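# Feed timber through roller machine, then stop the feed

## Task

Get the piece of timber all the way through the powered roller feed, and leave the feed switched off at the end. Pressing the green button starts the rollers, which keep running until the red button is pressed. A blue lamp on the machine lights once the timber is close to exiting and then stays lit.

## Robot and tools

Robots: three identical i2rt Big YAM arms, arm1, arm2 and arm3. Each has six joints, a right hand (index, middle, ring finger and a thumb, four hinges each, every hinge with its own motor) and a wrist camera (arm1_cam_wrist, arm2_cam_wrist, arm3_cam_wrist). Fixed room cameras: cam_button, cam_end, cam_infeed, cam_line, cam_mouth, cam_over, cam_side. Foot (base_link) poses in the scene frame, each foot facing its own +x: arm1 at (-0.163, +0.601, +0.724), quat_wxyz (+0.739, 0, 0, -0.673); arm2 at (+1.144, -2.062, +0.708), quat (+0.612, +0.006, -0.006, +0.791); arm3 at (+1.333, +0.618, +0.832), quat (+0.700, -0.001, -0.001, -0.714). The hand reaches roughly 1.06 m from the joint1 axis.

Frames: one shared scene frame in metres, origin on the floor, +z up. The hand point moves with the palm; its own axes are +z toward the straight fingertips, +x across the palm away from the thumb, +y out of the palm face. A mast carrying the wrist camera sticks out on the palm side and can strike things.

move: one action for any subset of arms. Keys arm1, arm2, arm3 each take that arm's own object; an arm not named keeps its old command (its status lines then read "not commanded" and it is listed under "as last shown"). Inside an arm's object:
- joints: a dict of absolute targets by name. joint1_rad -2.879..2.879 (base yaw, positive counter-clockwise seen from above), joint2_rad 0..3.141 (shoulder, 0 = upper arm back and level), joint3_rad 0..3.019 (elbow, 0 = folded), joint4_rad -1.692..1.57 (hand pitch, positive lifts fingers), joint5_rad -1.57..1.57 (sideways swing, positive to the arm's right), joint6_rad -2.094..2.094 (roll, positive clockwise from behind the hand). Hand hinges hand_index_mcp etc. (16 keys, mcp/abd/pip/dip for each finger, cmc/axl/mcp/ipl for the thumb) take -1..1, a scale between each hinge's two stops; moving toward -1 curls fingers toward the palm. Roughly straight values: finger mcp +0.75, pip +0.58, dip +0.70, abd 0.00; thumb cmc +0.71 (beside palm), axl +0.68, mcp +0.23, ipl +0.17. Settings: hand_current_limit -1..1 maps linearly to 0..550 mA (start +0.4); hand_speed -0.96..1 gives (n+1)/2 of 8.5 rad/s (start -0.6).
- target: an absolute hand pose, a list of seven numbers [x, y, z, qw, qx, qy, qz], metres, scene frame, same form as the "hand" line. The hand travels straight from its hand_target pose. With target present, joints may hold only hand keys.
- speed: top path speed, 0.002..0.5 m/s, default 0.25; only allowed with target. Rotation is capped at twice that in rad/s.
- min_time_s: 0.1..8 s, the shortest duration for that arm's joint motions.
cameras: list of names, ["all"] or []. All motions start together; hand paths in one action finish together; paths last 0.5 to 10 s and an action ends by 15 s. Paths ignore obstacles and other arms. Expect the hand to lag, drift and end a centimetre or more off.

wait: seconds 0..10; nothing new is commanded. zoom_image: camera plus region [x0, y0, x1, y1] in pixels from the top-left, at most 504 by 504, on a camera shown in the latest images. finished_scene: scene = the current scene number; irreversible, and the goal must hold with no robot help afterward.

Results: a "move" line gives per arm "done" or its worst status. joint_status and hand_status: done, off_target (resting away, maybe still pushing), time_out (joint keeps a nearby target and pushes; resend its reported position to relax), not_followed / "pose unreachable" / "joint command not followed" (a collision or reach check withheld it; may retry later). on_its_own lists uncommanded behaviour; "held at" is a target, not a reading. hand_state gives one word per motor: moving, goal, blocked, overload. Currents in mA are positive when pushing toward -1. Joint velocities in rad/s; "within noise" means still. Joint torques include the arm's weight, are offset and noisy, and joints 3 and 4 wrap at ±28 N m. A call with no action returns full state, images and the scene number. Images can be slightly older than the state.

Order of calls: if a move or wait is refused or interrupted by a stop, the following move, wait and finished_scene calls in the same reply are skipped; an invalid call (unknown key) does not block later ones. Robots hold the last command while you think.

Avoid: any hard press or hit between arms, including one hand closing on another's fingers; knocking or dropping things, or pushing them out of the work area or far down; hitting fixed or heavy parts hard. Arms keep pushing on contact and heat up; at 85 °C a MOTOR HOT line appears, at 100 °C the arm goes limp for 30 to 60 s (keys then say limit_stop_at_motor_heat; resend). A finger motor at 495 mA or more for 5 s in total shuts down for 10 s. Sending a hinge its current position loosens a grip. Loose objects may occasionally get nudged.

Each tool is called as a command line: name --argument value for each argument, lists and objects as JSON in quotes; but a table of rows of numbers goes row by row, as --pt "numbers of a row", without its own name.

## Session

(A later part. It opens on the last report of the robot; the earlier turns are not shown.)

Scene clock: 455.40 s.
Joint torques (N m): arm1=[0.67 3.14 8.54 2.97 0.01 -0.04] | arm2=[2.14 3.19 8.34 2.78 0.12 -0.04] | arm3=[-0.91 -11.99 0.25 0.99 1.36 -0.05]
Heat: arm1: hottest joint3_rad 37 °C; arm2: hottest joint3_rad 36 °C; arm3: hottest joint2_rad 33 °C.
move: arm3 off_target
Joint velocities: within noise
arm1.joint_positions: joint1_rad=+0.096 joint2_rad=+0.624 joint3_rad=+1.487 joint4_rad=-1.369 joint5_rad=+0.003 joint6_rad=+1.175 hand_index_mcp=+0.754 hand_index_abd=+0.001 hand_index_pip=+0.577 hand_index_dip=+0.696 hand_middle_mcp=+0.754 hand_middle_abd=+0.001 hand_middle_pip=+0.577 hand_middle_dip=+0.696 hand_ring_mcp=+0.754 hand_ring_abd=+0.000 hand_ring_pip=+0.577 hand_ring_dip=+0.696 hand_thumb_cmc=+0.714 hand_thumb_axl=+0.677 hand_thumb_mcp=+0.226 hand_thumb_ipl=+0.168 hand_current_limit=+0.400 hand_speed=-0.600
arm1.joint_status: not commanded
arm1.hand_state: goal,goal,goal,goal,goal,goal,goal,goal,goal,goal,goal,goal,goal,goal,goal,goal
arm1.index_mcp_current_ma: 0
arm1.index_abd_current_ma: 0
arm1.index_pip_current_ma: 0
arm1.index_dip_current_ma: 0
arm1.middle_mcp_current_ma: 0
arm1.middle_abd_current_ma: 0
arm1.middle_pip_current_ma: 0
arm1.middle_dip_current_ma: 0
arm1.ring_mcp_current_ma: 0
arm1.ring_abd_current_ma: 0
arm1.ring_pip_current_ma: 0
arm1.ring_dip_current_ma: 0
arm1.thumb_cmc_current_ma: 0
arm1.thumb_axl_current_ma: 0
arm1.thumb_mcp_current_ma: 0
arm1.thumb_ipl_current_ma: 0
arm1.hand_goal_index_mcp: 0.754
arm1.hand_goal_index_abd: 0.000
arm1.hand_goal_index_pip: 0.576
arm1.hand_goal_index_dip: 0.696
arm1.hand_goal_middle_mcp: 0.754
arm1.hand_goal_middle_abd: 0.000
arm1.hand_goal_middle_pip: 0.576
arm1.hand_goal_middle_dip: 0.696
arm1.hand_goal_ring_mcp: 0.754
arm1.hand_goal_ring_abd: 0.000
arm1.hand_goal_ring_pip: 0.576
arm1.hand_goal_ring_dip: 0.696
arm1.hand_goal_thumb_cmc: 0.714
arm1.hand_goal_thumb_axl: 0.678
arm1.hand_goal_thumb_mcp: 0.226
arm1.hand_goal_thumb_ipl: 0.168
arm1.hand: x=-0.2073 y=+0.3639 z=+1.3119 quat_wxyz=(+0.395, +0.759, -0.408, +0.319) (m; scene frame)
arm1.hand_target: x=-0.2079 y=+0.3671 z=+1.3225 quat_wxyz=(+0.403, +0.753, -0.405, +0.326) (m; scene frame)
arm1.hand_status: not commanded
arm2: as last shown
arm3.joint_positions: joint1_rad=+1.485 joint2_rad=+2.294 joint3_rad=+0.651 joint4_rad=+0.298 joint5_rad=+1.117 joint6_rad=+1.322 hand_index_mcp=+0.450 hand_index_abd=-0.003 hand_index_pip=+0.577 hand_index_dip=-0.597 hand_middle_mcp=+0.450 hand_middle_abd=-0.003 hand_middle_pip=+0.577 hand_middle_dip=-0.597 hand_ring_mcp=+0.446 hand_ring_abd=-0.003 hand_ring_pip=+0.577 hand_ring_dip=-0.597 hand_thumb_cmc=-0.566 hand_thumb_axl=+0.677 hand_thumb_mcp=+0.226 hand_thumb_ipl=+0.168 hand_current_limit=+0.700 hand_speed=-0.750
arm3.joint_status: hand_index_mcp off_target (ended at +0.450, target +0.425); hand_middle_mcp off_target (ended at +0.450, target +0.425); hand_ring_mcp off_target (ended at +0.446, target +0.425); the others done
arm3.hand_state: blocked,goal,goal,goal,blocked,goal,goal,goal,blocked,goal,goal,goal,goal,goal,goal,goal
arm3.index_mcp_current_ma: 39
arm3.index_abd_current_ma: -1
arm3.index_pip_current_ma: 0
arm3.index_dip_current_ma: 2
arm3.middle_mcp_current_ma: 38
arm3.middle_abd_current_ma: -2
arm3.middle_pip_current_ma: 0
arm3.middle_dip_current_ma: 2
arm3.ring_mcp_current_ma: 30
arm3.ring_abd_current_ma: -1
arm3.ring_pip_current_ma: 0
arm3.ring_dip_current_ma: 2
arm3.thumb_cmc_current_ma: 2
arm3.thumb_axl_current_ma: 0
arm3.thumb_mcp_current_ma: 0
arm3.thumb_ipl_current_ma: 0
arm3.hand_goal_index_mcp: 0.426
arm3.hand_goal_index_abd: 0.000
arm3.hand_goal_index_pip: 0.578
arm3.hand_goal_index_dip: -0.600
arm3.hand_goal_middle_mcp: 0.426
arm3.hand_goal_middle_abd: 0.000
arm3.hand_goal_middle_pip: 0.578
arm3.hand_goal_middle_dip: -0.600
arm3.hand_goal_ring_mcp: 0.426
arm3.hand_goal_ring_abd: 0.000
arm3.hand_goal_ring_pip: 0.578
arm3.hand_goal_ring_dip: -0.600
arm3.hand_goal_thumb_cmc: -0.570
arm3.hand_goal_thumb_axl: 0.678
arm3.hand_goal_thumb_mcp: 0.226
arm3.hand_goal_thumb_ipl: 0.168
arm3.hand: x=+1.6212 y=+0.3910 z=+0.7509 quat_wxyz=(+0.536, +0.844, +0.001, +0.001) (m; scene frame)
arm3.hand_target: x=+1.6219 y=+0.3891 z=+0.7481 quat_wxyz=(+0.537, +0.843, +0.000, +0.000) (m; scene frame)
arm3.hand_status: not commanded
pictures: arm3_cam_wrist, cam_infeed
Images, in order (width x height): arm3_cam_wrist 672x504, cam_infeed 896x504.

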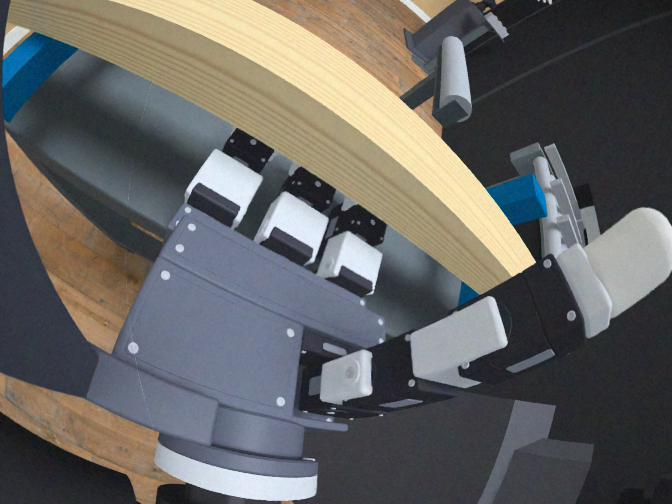

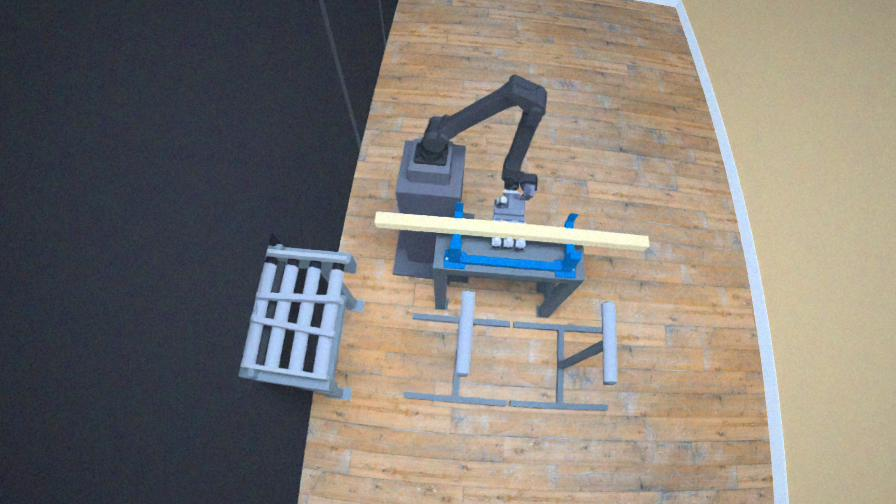

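move --arm3 '{"joints": {"hand_thumb_mcp": -0.449, "hand_thumb_ipl": 0.005}}' --cameras '["arm3_cam_wrist"]'

move --arm3 '{"target": [1.622, 0.389, 0.765, 0.5373, 0.8434, 0, 0], "speed": 0.03}' --cameras '["cam_infeed", "arm3_cam_wrist"]'

zoom_image --camera "cam_infeed" --region '[460, 180, 580, 260]'

Scene clock: 466.60 s.
Joint torques (N m): arm1=[0.62 3.19 8.55 2.99 0.01 -0.06] | arm2=[2.08 3.19 8.34 2.78 0.12 -0.04] | arm3=[-0.91 -11.69 0.25 0.95 0.74 0.02]
Heat: arm1: hottest joint3_rad 37 °C; arm2: hottest joint3_rad 36 °C; arm3: hottest joint2_rad 32 °C.
move: arm3 off_target
Joint velocities: within noise
arm1: as last shown
arm2.joint_positions: joint1_rad=+0.288 joint2_rad=+0.633 joint3_rad=+1.446 joint4_rad=-1.352 joint5_rad=+0.045 joint6_rad=+1.073 hand_index_mcp=+0.756 hand_index_abd=+0.001 hand_index_pip=+0.577 hand_index_dip=+0.696 hand_middle_mcp=+0.756 hand_middle_abd=+0.001 hand_middle_pip=+0.577 hand_middle_dip=+0.696 hand_ring_mcp=+0.756 hand_ring_abd=+0.001 hand_ring_pip=+0.577 hand_ring_dip=+0.696 hand_thumb_cmc=+0.715 hand_thumb_axl=+0.677 hand_thumb_mcp=+0.226 hand_thumb_ipl=+0.168 hand_current_limit=+0.400 hand_speed=-0.600
arm2.joint_status: not commanded
arm2.hand_state: goal,goal,goal,goal,goal,goal,goal,goal,goal,goal,goal,goal,goal,goal,goal,goal
arm2.index_mcp_current_ma: 2
arm2.index_abd_current_ma: 0
arm2.index_pip_current_ma: 1
arm2.index_dip_current_ma: 0
arm2.middle_mcp_current_ma: 2
arm2.middle_abd_current_ma: 0
arm2.middle_pip_current_ma: 1
arm2.middle_dip_current_ma: 0
arm2.ring_mcp_current_ma: 2
arm2.ring_abd_current_ma: 0
arm2.ring_pip_current_ma: 1
arm2.ring_dip_current_ma: 0
arm2.thumb_cmc_current_ma: 1
arm2.thumb_axl_current_ma: -1
arm2.thumb_mcp_current_ma: 0
arm2.thumb_ipl_current_ma: 0
arm2.hand_goal_index_mcp: 0.754
arm2.hand_goal_index_abd: 0.000
arm2.hand_goal_index_pip: 0.576
arm2.hand_goal_index_dip: 0.696
arm2.hand_goal_middle_mcp: 0.754
arm2.hand_goal_middle_abd: 0.000
arm2.hand_goal_middle_pip: 0.576
arm2.hand_goal_middle_dip: 0.696
arm2.hand_goal_ring_mcp: 0.754
arm2.hand_goal_ring_abd: 0.000
arm2.hand_goal_ring_pip: 0.576
arm2.hand_goal_ring_dip: 0.696
arm2.hand_goal_thumb_cmc: 0.714
arm2.hand_goal_thumb_axl: 0.678
arm2.hand_goal_thumb_mcp: 0.226
arm2.hand_goal_thumb_ipl: 0.168
arm2.hand: x=+1.1022 y=-1.8187 z=+1.2919 quat_wxyz=(-0.346, +0.236, +0.833, +0.362) (m; scene frame)
arm2.hand_target: x=+1.1007 y=-1.8218 z=+1.3026 quat_wxyz=(-0.356, +0.230, +0.828, +0.367) (m; scene frame)
arm2.hand_status: not commanded
arm3.joint_positions: joint1_rad=+1.485 joint2_rad=+2.294 joint3_rad=+0.651 joint4_rad=+0.298 joint5_rad=+1.132 joint6_rad=+1.315 hand_index_mcp=+0.450 hand_index_abd=-0.003 hand_index_pip=+0.577 hand_index_dip=-0.597 hand_middle_mcp=+0.450 hand_middle_abd=-0.003 hand_middle_pip=+0.578 hand_middle_dip=-0.597 hand_ring_mcp=+0.446 hand_ring_abd=-0.003 hand_ring_pip=+0.577 hand_ring_dip=-0.597 hand_thumb_cmc=-0.566 hand_thumb_axl=+0.680 hand_thumb_mcp=-0.358 hand_thumb_ipl=+0.024 hand_current_limit=+0.700 hand_speed=-0.750
arm3.joint_status: hand_thumb_mcp off_target (ended at -0.358, target -0.449); the others done
arm3.hand_state: blocked,goal,goal,goal,blocked,goal,goal,goal,blocked,goal,goal,goal,goal,goal,blocked,goal
arm3.index_mcp_current_ma: 38
arm3.index_abd_current_ma: -1
arm3.index_pip_current_ma: 0
arm3.index_dip_current_ma: 2
arm3.middle_mcp_current_ma: 38
arm3.middle_abd_current_ma: -2
arm3.middle_pip_current_ma: 0
arm3.middle_dip_current_ma: 2
arm3.ring_mcp_current_ma: 30
arm3.ring_abd_current_ma: -1
arm3.ring_pip_current_ma: 0
arm3.ring_dip_current_ma: 2
arm3.thumb_cmc_current_ma: 2
arm3.thumb_axl_current_ma: 2
arm3.thumb_mcp_current_ma: 352
arm3.thumb_ipl_current_ma: 35
arm3.hand_goal_index_mcp: 0.426
arm3.hand_goal_index_abd: 0.000
arm3.hand_goal_index_pip: 0.578
arm3.hand_goal_index_dip: -0.600
arm3.hand_goal_middle_mcp: 0.426
arm3.hand_goal_middle_abd: 0.000
arm3.hand_goal_middle_pip: 0.578
arm3.hand_goal_middle_dip: -0.600
arm3.hand_goal_ring_mcp: 0.426
arm3.hand_goal_ring_abd: 0.000
arm3.hand_goal_ring_pip: 0.578
arm3.hand_goal_ring_dip: -0.600
arm3.hand_goal_thumb_cmc: -0.570
arm3.hand_goal_thumb_axl: 0.678
arm3.hand_goal_thumb_mcp: -0.448
arm3.hand_goal_thumb_ipl: 0.006
arm3.hand: x=+1.6211 y=+0.3911 z=+0.7538 quat_wxyz=(+0.542, +0.840, +0.003, -0.002) (m; scene frame)
arm3.hand_target: x=+1.6219 y=+0.3891 z=+0.7481 quat_wxyz=(+0.537, +0.843, +0.000, +0.000) (m; scene frame)
arm3.hand_status: not commanded
pictures: arm3_cam_wrist
Images, in order (width x height): arm3_cam_wrist 672x504.

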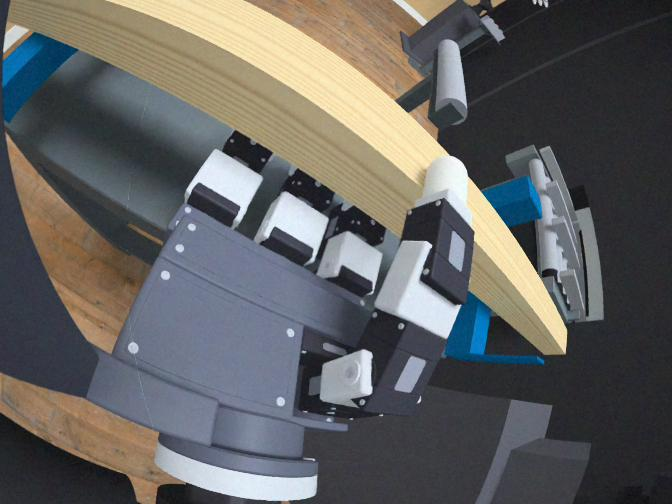

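Scene clock: 467.70 s.
Joint torques (N m): arm1=[0.73 3.31 8.57 2.96 0 -0.04] | arm2=[2.14 3.14 8.34 2.78 0.12 -0.04] | arm3=[-0.73 -13.86 -0.36 0.35 1.05 0]
Heat: arm1: hottest joint3_rad 37 °C; arm2: hottest joint3_rad 36 °C; arm3: hottest joint2_rad 32 °C.
move: arm3 done
Joint velocities: within noise
arm1, arm2: as last shown
arm3.joint_positions: joint1_rad=+1.485 joint2_rad=+2.262 joint3_rad=+0.639 joint4_rad=+0.281 joint5_rad=+1.125 joint6_rad=+1.314 hand_index_mcp=+0.450 hand_index_abd=-0.003 hand_index_pip=+0.577 hand_index_dip=-0.597 hand_middle_mcp=+0.449 hand_middle_abd=-0.003 hand_middle_pip=+0.578 hand_middle_dip=-0.597 hand_ring_mcp=+0.446 hand_ring_abd=-0.003 hand_ring_pip=+0.578 hand_ring_dip=-0.597 hand_thumb_cmc=-0.566 hand_thumb_axl=+0.684 hand_thumb_mcp=-0.408 hand_thumb_ipl=+0.024 hand_current_limit=+0.700 hand_speed=-0.750
arm3.joint_status: not commanded
arm3.hand_state: blocked,goal,goal,goal,blocked,goal,goal,goal,blocked,goal,goal,goal,goal,goal,blocked,goal
arm3.index_mcp_current_ma: 37
arm3.index_abd_current_ma: -1
arm3.index_pip_current_ma: 0
arm3.index_dip_current_ma: 2
arm3.middle_mcp_current_ma: 36
arm3.middle_abd_current_ma: -2
arm3.middle_pip_current_ma: 0
arm3.middle_dip_current_ma: 2
arm3.ring_mcp_current_ma: 30
arm3.ring_abd_current_ma: -1
arm3.ring_pip_current_ma: 0
arm3.ring_dip_current_ma: 2
arm3.thumb_cmc_current_ma: 3
arm3.thumb_axl_current_ma: 6
arm3.thumb_mcp_current_ma: 108
arm3.thumb_ipl_current_ma: 35
arm3.hand_goal_index_mcp: 0.426
arm3.hand_goal_index_abd: 0.000
arm3.hand_goal_index_pip: 0.578
arm3.hand_goal_index_dip: -0.600
arm3.hand_goal_middle_mcp: 0.426
arm3.hand_goal_middle_abd: 0.000
arm3.hand_goal_middle_pip: 0.578
arm3.hand_goal_middle_dip: -0.600
arm3.hand_goal_ring_mcp: 0.426
arm3.hand_goal_ring_abd: 0.000
arm3.hand_goal_ring_pip: 0.578
arm3.hand_goal_ring_dip: -0.600
arm3.hand_goal_thumb_cmc: -0.570
arm3.hand_goal_thumb_axl: 0.678
arm3.hand_goal_thumb_mcp: -0.448
arm3.hand_goal_thumb_ipl: 0.006
arm3.on_its_own: hand_thumb_mcp moved -0.050 toward your old target -0.449
arm3.hand: x=+1.6216 y=+0.3911 z=+0.7617 quat_wxyz=(+0.540, +0.842, +0.003, -0.001) (m; scene frame)
arm3.hand_target: x=+1.6218 y=+0.3890 z=+0.7649 quat_wxyz=(+0.537, +0.843, +0.000, +0.000) (m; scene frame)
arm3.hand_status: done (0.004 m and 0.5 deg from the pose sent, 0.011 m and 0.8 deg at the start)
pictures: arm3_cam_wrist, cam_infeed
Images, in order (width x height): arm3_cam_wrist 672x504, cam_infeed 896x504.

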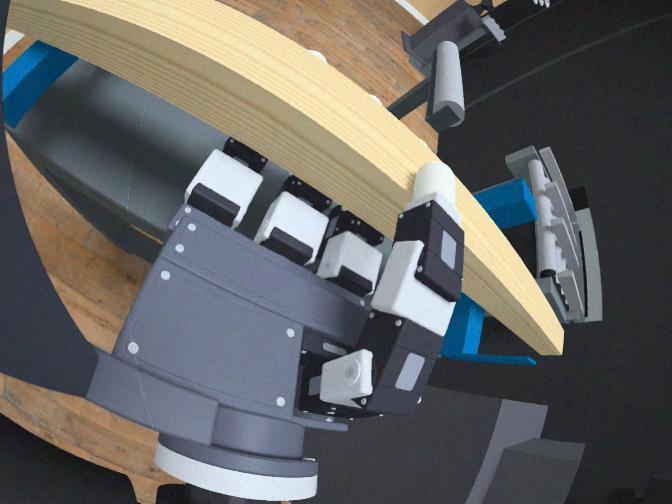

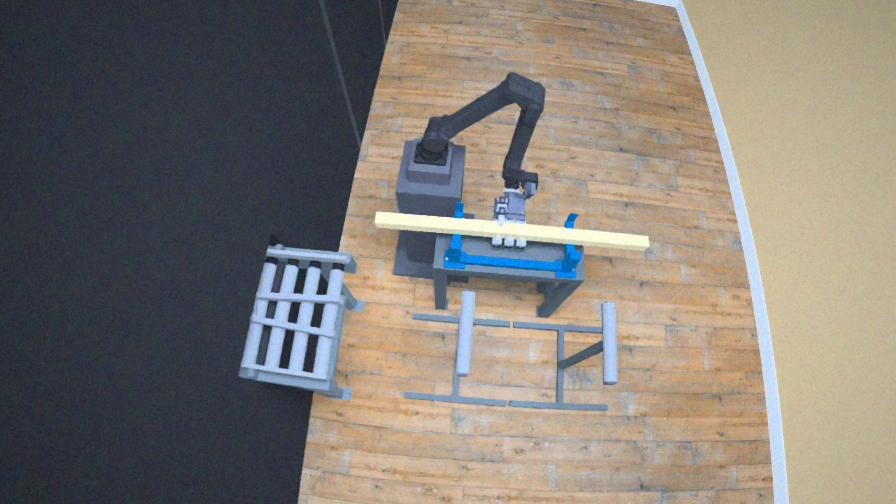

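Scaled by 4.200 from the camera's 896x504 image, which has a finer 1280x720 frame.

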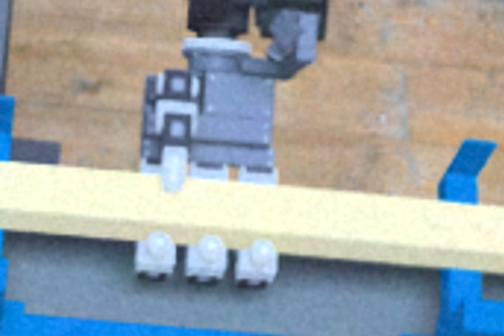

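move --arm3 '{"target": [1.626, 0.389, 0.778, 0.5373, 0.8434, 0, 0], "speed": 0.03}' --cameras '["cam_infeed", "arm3_cam_wrist"]'

zoom_image --camera "cam_infeed" --region '[460, 180, 580, 260]'

Scene clock: 474.63 s.
Joint torques (N m): arm1=[0.67 3.19 8.57 3.02 0.02 -0.05] | arm2=[2.14 3.14 8.34 2.77 0.12 -0.04] | arm3=[-0.79 -15.15 -0.25 0.39 2.01 0.07]
Heat: arm1: hottest joint3_rad 37 °C; arm2: hottest joint3_rad 36 °C; arm3: hottest joint2_rad 32 °C.
move: arm3 off_target
Joint velocities: within noise
arm1, arm2: as last shown
arm3.joint_positions: joint1_rad=+1.485 joint2_rad=+2.236 joint3_rad=+0.635 joint4_rad=+0.235 joint5_rad=+1.102 joint6_rad=+1.311 hand_index_mcp=+0.452 hand_index_abd=-0.003 hand_index_pip=+0.577 hand_index_dip=-0.597 hand_middle_mcp=+0.450 hand_middle_abd=-0.003 hand_middle_pip=+0.578 hand_middle_dip=-0.597 hand_ring_mcp=+0.450 hand_ring_abd=-0.002 hand_ring_pip=+0.578 hand_ring_dip=-0.597 hand_thumb_cmc=-0.565 hand_thumb_axl=+0.684 hand_thumb_mcp=-0.420 hand_thumb_ipl=+0.023 hand_current_limit=+0.700 hand_speed=-0.750
arm3.joint_status: not commanded
arm3.hand_state: blocked,goal,goal,goal,blocked,goal,goal,goal,blocked,goal,goal,goal,goal,goal,blocked,goal
arm3.index_mcp_current_ma: 42
arm3.index_abd_current_ma: -1
arm3.index_pip_current_ma: 0
arm3.index_dip_current_ma: 2
arm3.middle_mcp_current_ma: 38
arm3.middle_abd_current_ma: -2
arm3.middle_pip_current_ma: 0
arm3.middle_dip_current_ma: 2
arm3.ring_mcp_current_ma: 37
arm3.ring_abd_current_ma: -1
arm3.ring_pip_current_ma: 0
arm3.ring_dip_current_ma: 2
arm3.thumb_cmc_current_ma: 3
arm3.thumb_axl_current_ma: 7
arm3.thumb_mcp_current_ma: 64
arm3.thumb_ipl_current_ma: 32
arm3.hand_goal_index_mcp: 0.426
arm3.hand_goal_index_abd: 0.000
arm3.hand_goal_index_pip: 0.578
arm3.hand_goal_index_dip: -0.600
arm3.hand_goal_middle_mcp: 0.426
arm3.hand_goal_middle_abd: 0.000
arm3.hand_goal_middle_pip: 0.578
arm3.hand_goal_middle_dip: -0.600
arm3.hand_goal_ring_mcp: 0.426
arm3.hand_goal_ring_abd: 0.000
arm3.hand_goal_ring_pip: 0.578
arm3.hand_goal_ring_dip: -0.600
arm3.hand_goal_thumb_cmc: -0.570
arm3.hand_goal_thumb_axl: 0.678
arm3.hand_goal_thumb_mcp: -0.448
arm3.hand_goal_thumb_ipl: 0.006
arm3.hand: x=+1.6229 y=+0.3909 z=+0.7643 quat_wxyz=(+0.529, +0.848, +0.012, -0.009) (m; scene frame)
arm3.hand_target: x=+1.6259 y=+0.3891 z=+0.7776 quat_wxyz=(+0.537, +0.843, +0.000, +0.000) (m; scene frame)
arm3.hand_status: off_target (0.014 m and 2.1 deg from the pose sent, 0.017 m and 0.5 deg at the start)
pictures: arm3_cam_wrist, cam_infeed
Images, in order (width x height): arm3_cam_wrist 672x504, cam_infeed 896x504.

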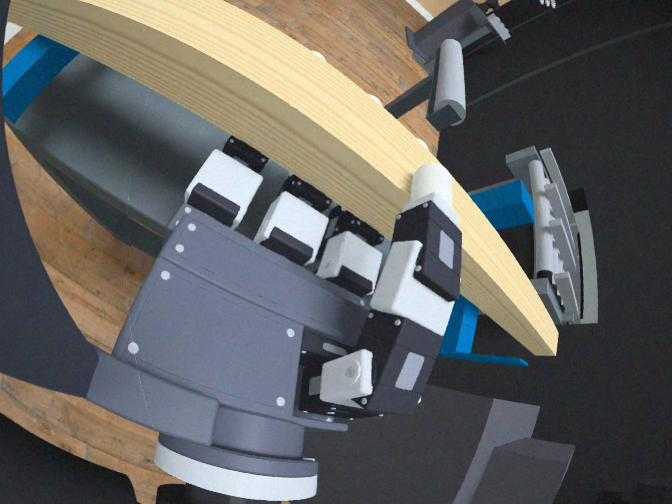

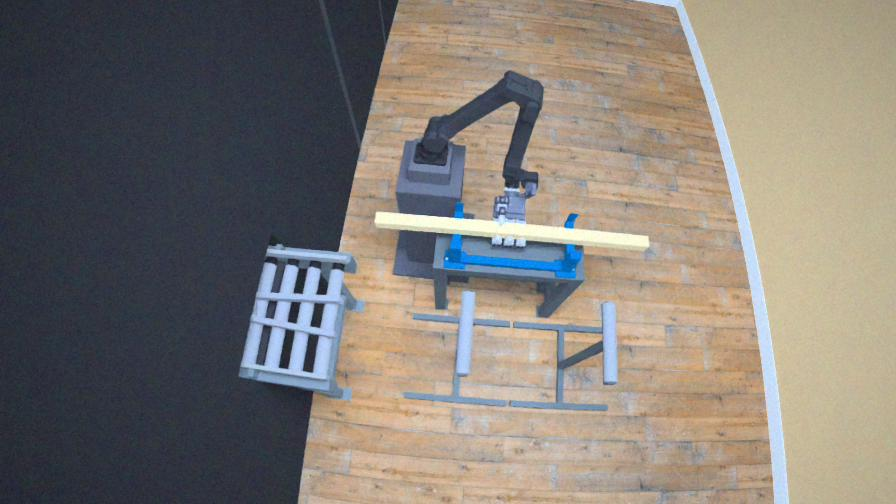

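Scaled by 4.200 from the camera's 896x504 image, which has a finer 1280x720 frame.

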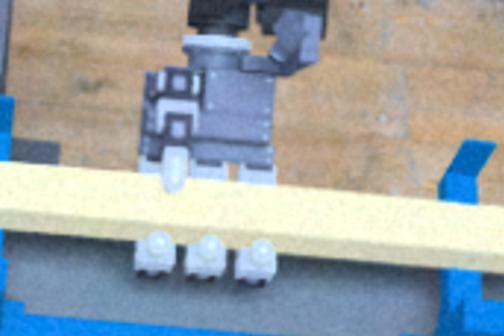

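move --arm3 '{"target": [1.626, 0.389, 0.80, 0.5373, 0.8434, 0, 0], "speed": 0.03}' --cameras '["cam_infeed", "arm3_cam_wrist", "cam_line"]'

zoom_image --camera "cam_infeed" --region '[360, 180, 660, 280]'

Scene clock: 509.97 s.
Joint torques (N m): arm1=[0.67 3.19 8.53 3.02 0.02 -0.04] | arm2=[2.08 3.14 8.34 2.8 0.12 -0.04] | arm3=[-0.5 -16.21 0.21 0.51 2.96 0.08]
Heat: arm1: hottest joint3_rad 37 °C; arm2: hottest joint3_rad 36 °C; arm3: hottest joint2_rad 34 °C.
move: arm3 off_target
Joint velocities: within noise
arm1, arm2: as last shown
arm3.joint_positions: joint1_rad=+1.485 joint2_rad=+2.175 joint3_rad=+0.612 joint4_rad=+0.172 joint5_rad=+1.080 joint6_rad=+1.315 hand_index_mcp=+0.462 hand_index_abd=-0.002 hand_index_pip=+0.579 hand_index_dip=-0.597 hand_middle_mcp=+0.463 hand_middle_abd=-0.003 hand_middle_pip=+0.582 hand_middle_dip=-0.597 hand_ring_mcp=+0.464 hand_ring_abd=-0.002 hand_ring_pip=+0.587 hand_ring_dip=-0.597 hand_thumb_cmc=-0.566 hand_thumb_axl=+0.681 hand_thumb_mcp=-0.426 hand_thumb_ipl=+0.022 hand_current_limit=+0.700 hand_speed=-0.750
arm3.joint_status: not commanded
arm3.hand_state: blocked,goal,goal,goal,blocked,goal,goal,goal,blocked,goal,goal,goal,goal,goal,blocked,goal
arm3.index_mcp_current_ma: 70
arm3.index_abd_current_ma: -1
arm3.index_pip_current_ma: 0
arm3.index_dip_current_ma: 2
arm3.middle_mcp_current_ma: 72
arm3.middle_abd_current_ma: -1
arm3.middle_pip_current_ma: 3
arm3.middle_dip_current_ma: 2
arm3.ring_mcp_current_ma: 73
arm3.ring_abd_current_ma: -1
arm3.ring_pip_current_ma: 8
arm3.ring_dip_current_ma: 2
arm3.thumb_cmc_current_ma: 2
arm3.thumb_axl_current_ma: 2
arm3.thumb_mcp_current_ma: 45
arm3.thumb_ipl_current_ma: 29
arm3.hand_goal_index_mcp: 0.426
arm3.hand_goal_index_abd: 0.000
arm3.hand_goal_index_pip: 0.578
arm3.hand_goal_index_dip: -0.600
arm3.hand_goal_middle_mcp: 0.426
arm3.hand_goal_middle_abd: 0.000
arm3.hand_goal_middle_pip: 0.578
arm3.hand_goal_middle_dip: -0.600
arm3.hand_goal_ring_mcp: 0.426
arm3.hand_goal_ring_abd: 0.000
arm3.hand_goal_ring_pip: 0.578
arm3.hand_goal_ring_dip: -0.600
arm3.hand_goal_thumb_cmc: -0.570
arm3.hand_goal_thumb_axl: 0.678
arm3.hand_goal_thumb_mcp: -0.448
arm3.hand_goal_thumb_ipl: 0.006
arm3.hand: x=+1.6197 y=+0.3910 z=+0.7765 quat_wxyz=(+0.518, +0.855, +0.018, -0.017) (m; scene frame)
arm3.hand_target: x=+1.6253 y=+0.3892 z=+0.7988 quat_wxyz=(+0.537, +0.843, +0.000, +0.000) (m; scene frame)
arm3.hand_status: off_target (0.024 m and 3.8 deg from the pose sent, 0.036 m and 2.1 deg at the start)
pictures: arm3_cam_wrist, cam_infeed, cam_line
Images, in order (width x height): arm3_cam_wrist 672x504, cam_infeed 896x504, cam_line 896x504.

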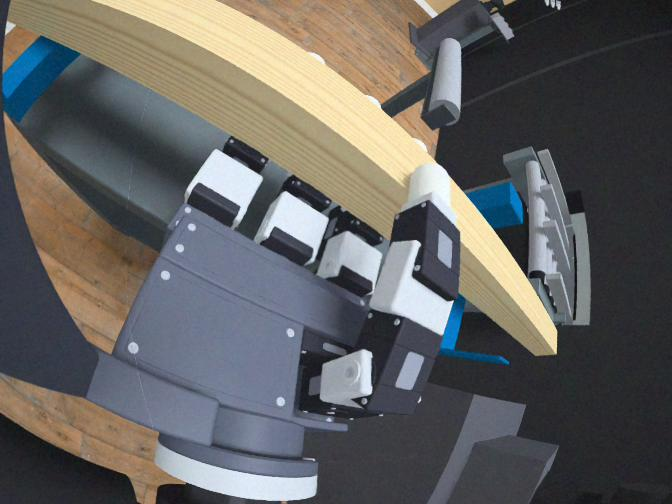

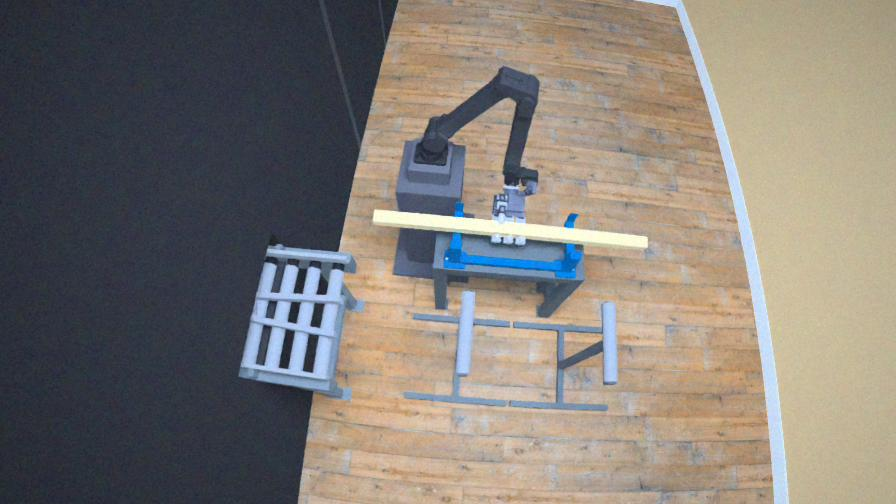

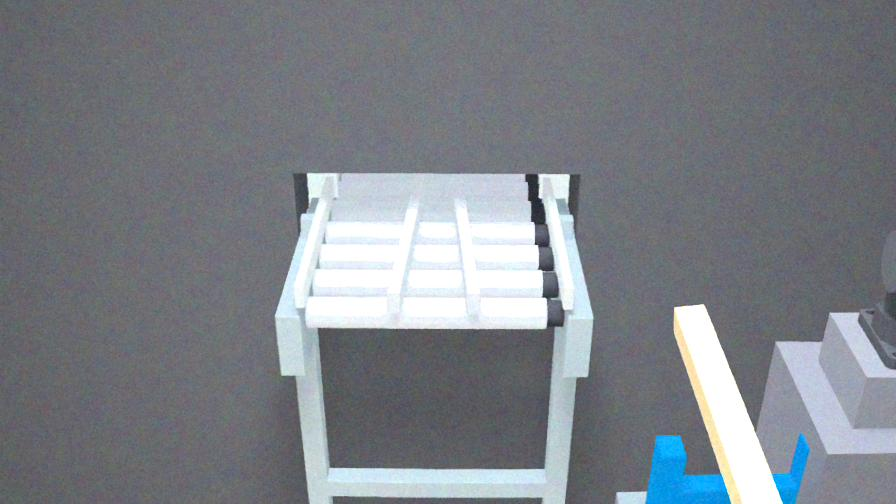

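Scaled by 1.680 from the camera's 896x504 image, which has a finer 1280x720 frame.

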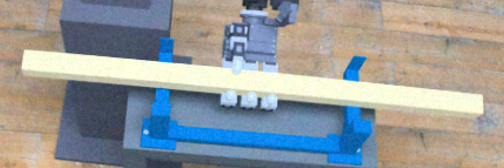

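move --arm3 '{"target": [1.630, 0.389, 0.85, 0.545, 0.8385, 0, 0], "speed": 0.05}' --cameras '["cam_infeed", "arm3_cam_wrist", "cam_line", "cam_mouth"]'

zoom_image --camera "cam_infeed" --region '[360, 160, 660, 280]'

Scene clock: 515.17 s.
Joint torques (N m): arm1=[0.5 3.43 8.54 2.95 0 -0.05] | arm2=[2.08 3.14 8.35 2.78 0.11 -0.04] | arm3=[-0.85 -15.38 1.84 0.72 3.19 0.13]
Heat: arm1: hottest joint3_rad 37 °C; arm2: hottest joint3_rad 36 °C; arm3: hottest joint5_rad 36 °C.
move: arm3 off_target
Joint velocities: within noise
arm1, arm2: as last shown
arm3.joint_positions: joint1_rad=+1.485 joint2_rad=+2.007 joint3_rad=+0.583 joint4_rad=+0.033 joint5_rad=+1.092 joint6_rad=+1.300 hand_index_mcp=+0.464 hand_index_abd=-0.002 hand_index_pip=+0.579 hand_index_dip=-0.597 hand_middle_mcp=+0.465 hand_middle_abd=-0.003 hand_middle_pip=+0.582 hand_middle_dip=-0.597 hand_ring_mcp=+0.467 hand_ring_abd=-0.002 hand_ring_pip=+0.587 hand_ring_dip=-0.597 hand_thumb_cmc=-0.567 hand_thumb_axl=+0.680 hand_thumb_mcp=-0.426 hand_thumb_ipl=+0.022 hand_current_limit=+0.700 hand_speed=-0.750
arm3.joint_status: not commanded
arm3.hand_state: blocked,goal,goal,goal,blocked,goal,goal,goal,blocked,goal,goal,goal,goal,goal,blocked,goal
arm3.index_mcp_current_ma: 74
arm3.index_abd_current_ma: -1
arm3.index_pip_current_ma: 0
arm3.index_dip_current_ma: 2
arm3.middle_mcp_current_ma: 78
arm3.middle_abd_current_ma: -1
arm3.middle_pip_current_ma: 3
arm3.middle_dip_current_ma: 2
arm3.ring_mcp_current_ma: 83
arm3.ring_abd_current_ma: -1
arm3.ring_pip_current_ma: 8
arm3.ring_dip_current_ma: 2
arm3.thumb_cmc_current_ma: 2
arm3.thumb_axl_current_ma: 1
arm3.thumb_mcp_current_ma: 45
arm3.thumb_ipl_current_ma: 29
arm3.hand_goal_index_mcp: 0.426
arm3.hand_goal_index_abd: 0.000
arm3.hand_goal_index_pip: 0.578
arm3.hand_goal_index_dip: -0.600
arm3.hand_goal_middle_mcp: 0.426
arm3.hand_goal_middle_abd: 0.000
arm3.hand_goal_middle_pip: 0.578
arm3.hand_goal_middle_dip: -0.600
arm3.hand_goal_ring_mcp: 0.426
arm3.hand_goal_ring_abd: 0.000
arm3.hand_goal_ring_pip: 0.578
arm3.hand_goal_ring_dip: -0.600
arm3.hand_goal_thumb_cmc: -0.570
arm3.hand_goal_thumb_axl: 0.678
arm3.hand_goal_thumb_mcp: -0.448
arm3.hand_goal_thumb_ipl: 0.006
arm3.hand: x=+1.6237 y=+0.3907 z=+0.8244 quat_wxyz=(+0.523, +0.852, +0.024, -0.022) (m; scene frame)
arm3.hand_target: x=+1.6293 y=+0.3892 z=+0.8486 quat_wxyz=(+0.545, +0.839, +0.000, +0.000) (m; scene frame)
arm3.hand_status: off_target (0.026 m and 4.7 deg from the pose sent, 0.074 m and 4.6 deg at the start)
pictures: arm3_cam_wrist, cam_infeed, cam_line, cam_mouth
Images, in order (width x height): arm3_cam_wrist 672x504, cam_infeed 896x504, cam_line 896x504, cam_mouth 896x504.

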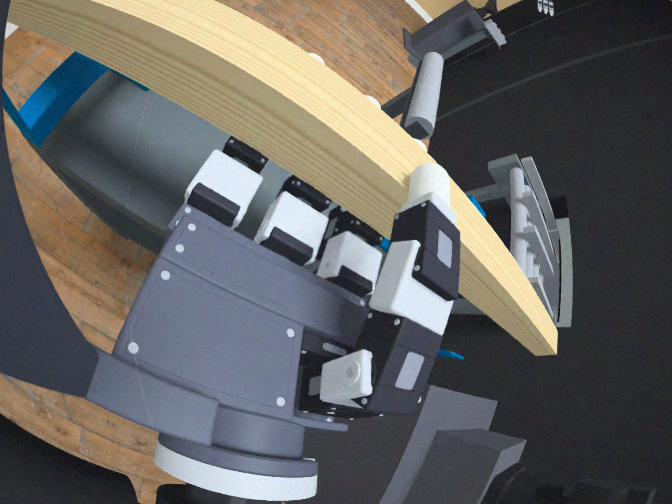

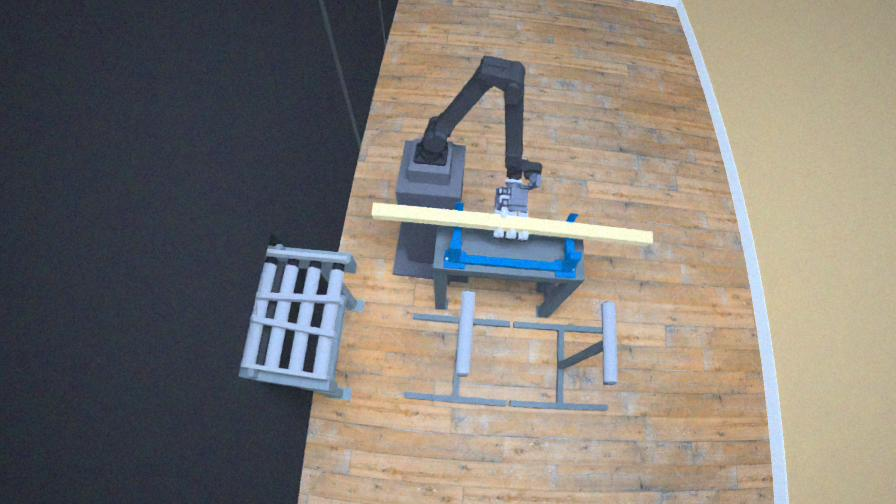

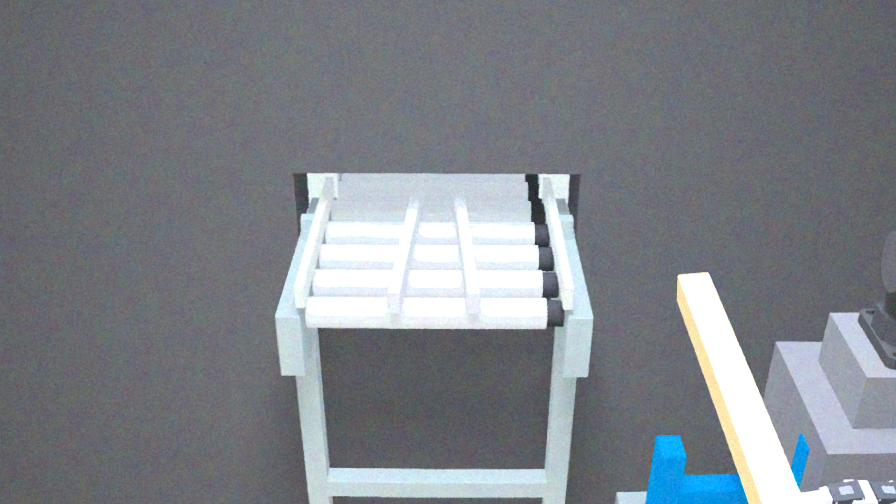

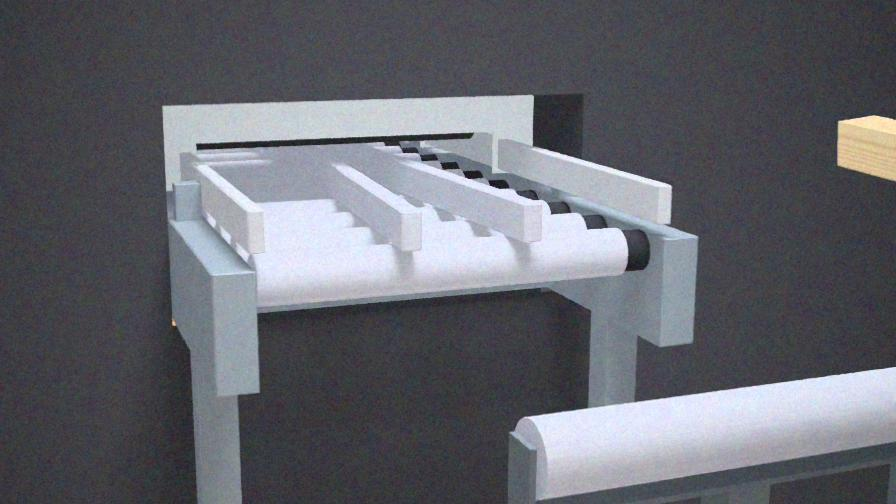

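Scaled by 1.680 from the camera's 896x504 image, which has a finer 1280x720 frame.

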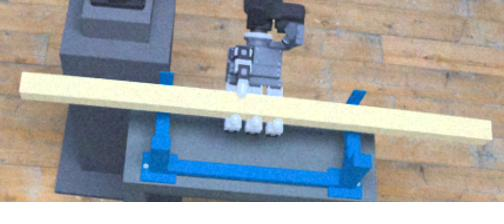

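move --arm3 '{"target": [1.635, 0.385, 0.98, 0.552, 0.8339, 0, 0], "speed": 0.1}' --cameras '["cam_infeed", "cam_line"]'

Scene clock: 534.47 s.
Joint torques (N m): arm1=[0.85 3.31 8.55 2.99 0 -0.04] | arm2=[2.08 3.14 8.32 2.8 0.11 -0.03] | arm3=[-1.26 -12.69 8.51 0.62 3.11 0.2]
Heat: arm1: hottest joint3_rad 37 °C; arm2: hottest joint3_rad 36 °C; arm3: hottest joint5_rad 43 °C.
move: arm3 off_target
Joint velocities: within noise
arm1, arm2: as last shown
arm3.joint_positions: joint1_rad=+1.480 joint2_rad=+1.576 joint3_rad=+0.566 joint4_rad=-0.383 joint5_rad=+1.107 joint6_rad=+1.258 hand_index_mcp=+0.465 hand_index_abd=-0.002 hand_index_pip=+0.579 hand_index_dip=-0.597 hand_middle_mcp=+0.467 hand_middle_abd=-0.003 hand_middle_pip=+0.582 hand_middle_dip=-0.597 hand_ring_mcp=+0.469 hand_ring_abd=-0.002 hand_ring_pip=+0.587 hand_ring_dip=-0.597 hand_thumb_cmc=-0.567 hand_thumb_axl=+0.680 hand_thumb_mcp=-0.426 hand_thumb_ipl=+0.022 hand_current_limit=+0.700 hand_speed=-0.750
arm3.joint_status: not commanded
arm3.hand_state: blocked,goal,goal,goal,blocked,goal,goal,goal,blocked,goal,goal,goal,goal,goal,blocked,goal
arm3.index_mcp_current_ma: 77
arm3.index_abd_current_ma: -1
arm3.index_pip_current_ma: 0
arm3.index_dip_current_ma: 2
arm3.middle_mcp_current_ma: 82
arm3.middle_abd_current_ma: -1
arm3.middle_pip_current_ma: 3
arm3.middle_dip_current_ma: 2
arm3.ring_mcp_current_ma: 88
arm3.ring_abd_current_ma: -1
arm3.ring_pip_current_ma: 8
arm3.ring_dip_current_ma: 2
arm3.thumb_cmc_current_ma: 2
arm3.thumb_axl_current_ma: 1
arm3.thumb_mcp_current_ma: 43
arm3.thumb_ipl_current_ma: 29
arm3.hand_goal_index_mcp: 0.426
arm3.hand_goal_index_abd: 0.000
arm3.hand_goal_index_pip: 0.578
arm3.hand_goal_index_dip: -0.600
arm3.hand_goal_middle_mcp: 0.426
arm3.hand_goal_middle_abd: 0.000
arm3.hand_goal_middle_pip: 0.578
arm3.hand_goal_middle_dip: -0.600
arm3.hand_goal_ring_mcp: 0.426
arm3.hand_goal_ring_abd: 0.000
arm3.hand_goal_ring_pip: 0.578
arm3.hand_goal_ring_dip: -0.600
arm3.hand_goal_thumb_cmc: -0.570
arm3.hand_goal_thumb_axl: 0.678
arm3.hand_goal_thumb_mcp: -0.448
arm3.hand_goal_thumb_ipl: 0.006
arm3.hand: x=+1.6214 y=+0.3898 z=+0.9463 quat_wxyz=(+0.529, +0.847, +0.039, -0.037) (m; scene frame)
arm3.hand_target: x=+1.6333 y=+0.3855 z=+0.9791 quat_wxyz=(+0.552, +0.834, -0.001, +0.000) (m; scene frame)
arm3.hand_status: off_target (0.037 m and 6.8 deg from the pose sent, 0.156 m and 5.4 deg at the start)
pictures: cam_infeed, cam_line
Images, in order (width x height): cam_infeed 896x504, cam_line 896x504.

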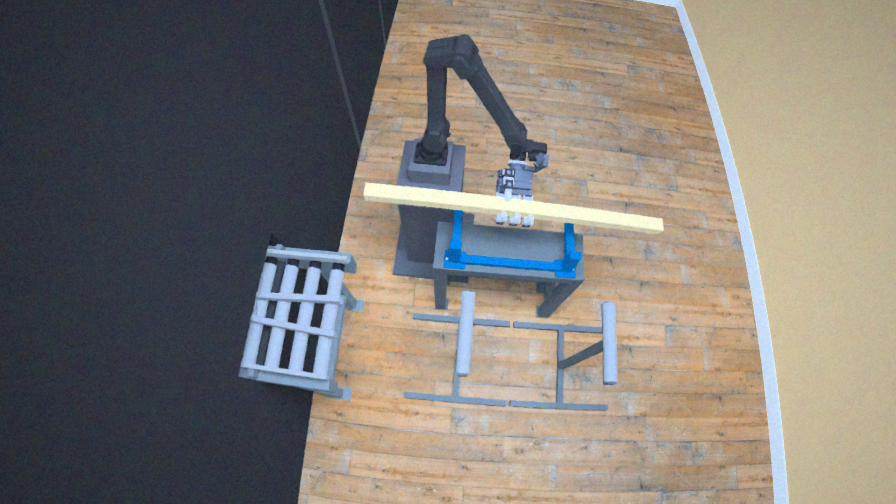

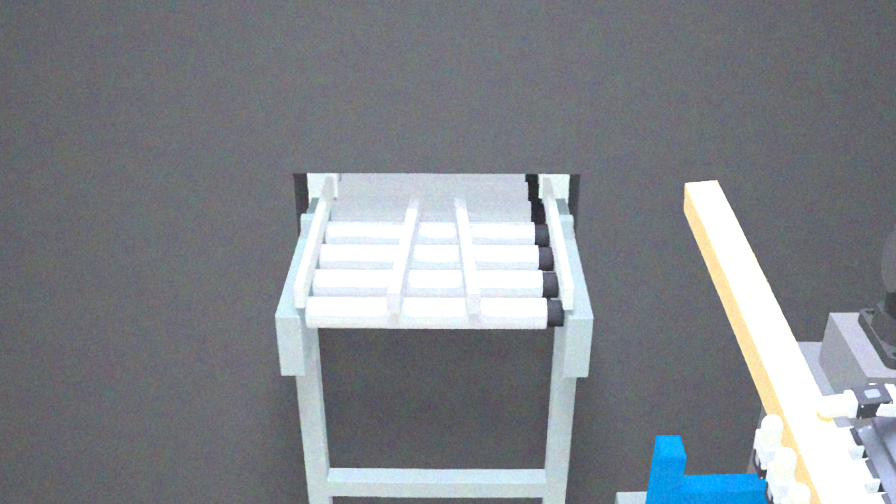

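move --arm3 '{"target": [1.70, 0.17, 0.99, 0.559, 0.829, 0, 0], "speed": 0.15}' --cameras '["cam_infeed", "cam_line"]'

Scene clock: 541.23 s.
Joint torques (N m): arm1=[0.85 3.19 8.5 3.03 0.02 -0.04] | arm2=[2.08 3.19 8.32 2.78 0.12 -0.04] | arm3=[-0.97 -16.67 12.15 3.51 1.88 0.21]
Heat: arm1: hottest joint3_rad 37 °C; arm2: hottest joint3_rad 36 °C; arm3: hottest joint5_rad 43 °C.
move: arm3 off_target
Joint velocities: within noise
arm1, arm2: as last shown
arm3.joint_positions: joint1_rad=+1.021 joint2_rad=+1.808 joint3_rad=+0.792 joint4_rad=+0.193 joint5_rad=+0.862 joint6_rad=+0.516 hand_index_mcp=+0.465 hand_index_abd=-0.002 hand_index_pip=+0.579 hand_index_dip=-0.597 hand_middle_mcp=+0.467 hand_middle_abd=-0.003 hand_middle_pip=+0.582 hand_middle_dip=-0.597 hand_ring_mcp=+0.469 hand_ring_abd=-0.002 hand_ring_pip=+0.586 hand_ring_dip=-0.597 hand_thumb_cmc=-0.567 hand_thumb_axl=+0.680 hand_thumb_mcp=-0.426 hand_thumb_ipl=+0.022 hand_current_limit=+0.700 hand_speed=-0.750
arm3.joint_status: not commanded
arm3.hand_state: blocked,goal,goal,goal,blocked,goal,goal,goal,blocked,goal,goal,goal,goal,goal,blocked,goal
arm3.index_mcp_current_ma: 78
arm3.index_abd_current_ma: -1
arm3.index_pip_current_ma: 0
arm3.index_dip_current_ma: 2
arm3.middle_mcp_current_ma: 83
arm3.middle_abd_current_ma: -1
arm3.middle_pip_current_ma: 3
arm3.middle_dip_current_ma: 2
arm3.ring_mcp_current_ma: 88
arm3.ring_abd_current_ma: -1
arm3.ring_pip_current_ma: 7
arm3.ring_dip_current_ma: 2
arm3.thumb_cmc_current_ma: 1
arm3.thumb_axl_current_ma: 1
arm3.thumb_mcp_current_ma: 43
arm3.thumb_ipl_current_ma: 28
arm3.hand_goal_index_mcp: 0.426
arm3.hand_goal_index_abd: 0.000
arm3.hand_goal_index_pip: 0.578
arm3.hand_goal_index_dip: -0.600
arm3.hand_goal_middle_mcp: 0.426
arm3.hand_goal_middle_abd: 0.000
arm3.hand_goal_middle_pip: 0.578
arm3.hand_goal_middle_dip: -0.600
arm3.hand_goal_ring_mcp: 0.426
arm3.hand_goal_ring_abd: 0.000
arm3.hand_goal_ring_pip: 0.578
arm3.hand_goal_ring_dip: -0.600
arm3.hand_goal_thumb_cmc: -0.570
arm3.hand_goal_thumb_axl: 0.678
arm3.hand_goal_thumb_mcp: -0.448
arm3.hand_goal_thumb_ipl: 0.006
arm3.hand: x=+1.6772 y=+0.1928 z=+0.9303 quat_wxyz=(+0.510, +0.857, +0.055, -0.055) (m; scene frame)
arm3.hand_target: x=+1.6953 y=+0.1741 z=+0.9900 quat_wxyz=(+0.558, +0.830, +0.000, +0.000) (m; scene frame)
arm3.hand_status: off_target (0.068 m and 11.0 deg from the pose sent, 0.237 m and 7.3 deg at the start)
pictures: cam_infeed, cam_line
Images, in order (width x height): cam_infeed 896x504, cam_line 896x504.

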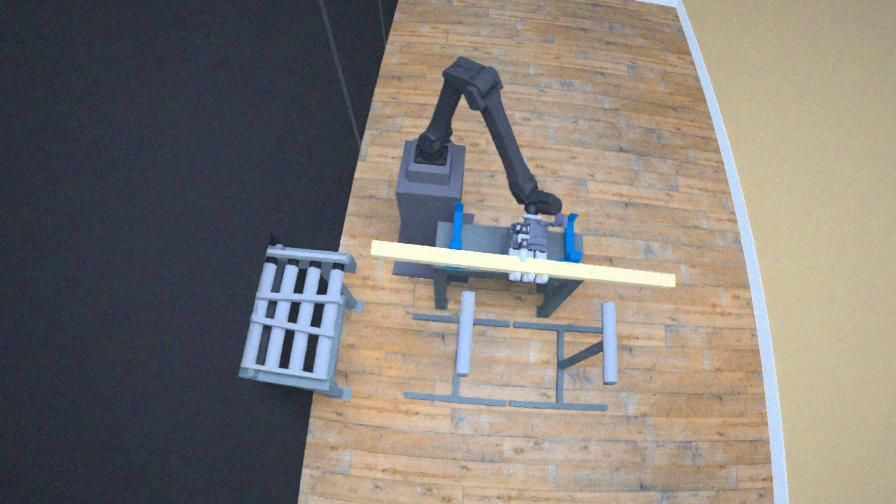

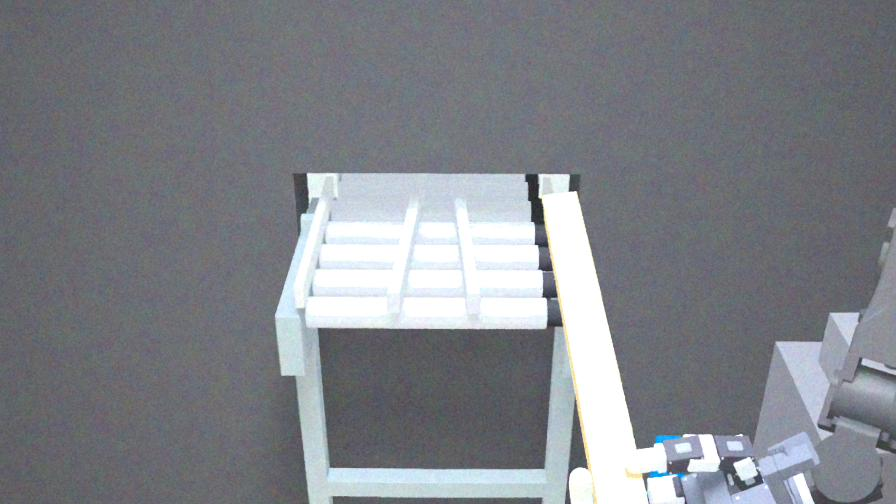

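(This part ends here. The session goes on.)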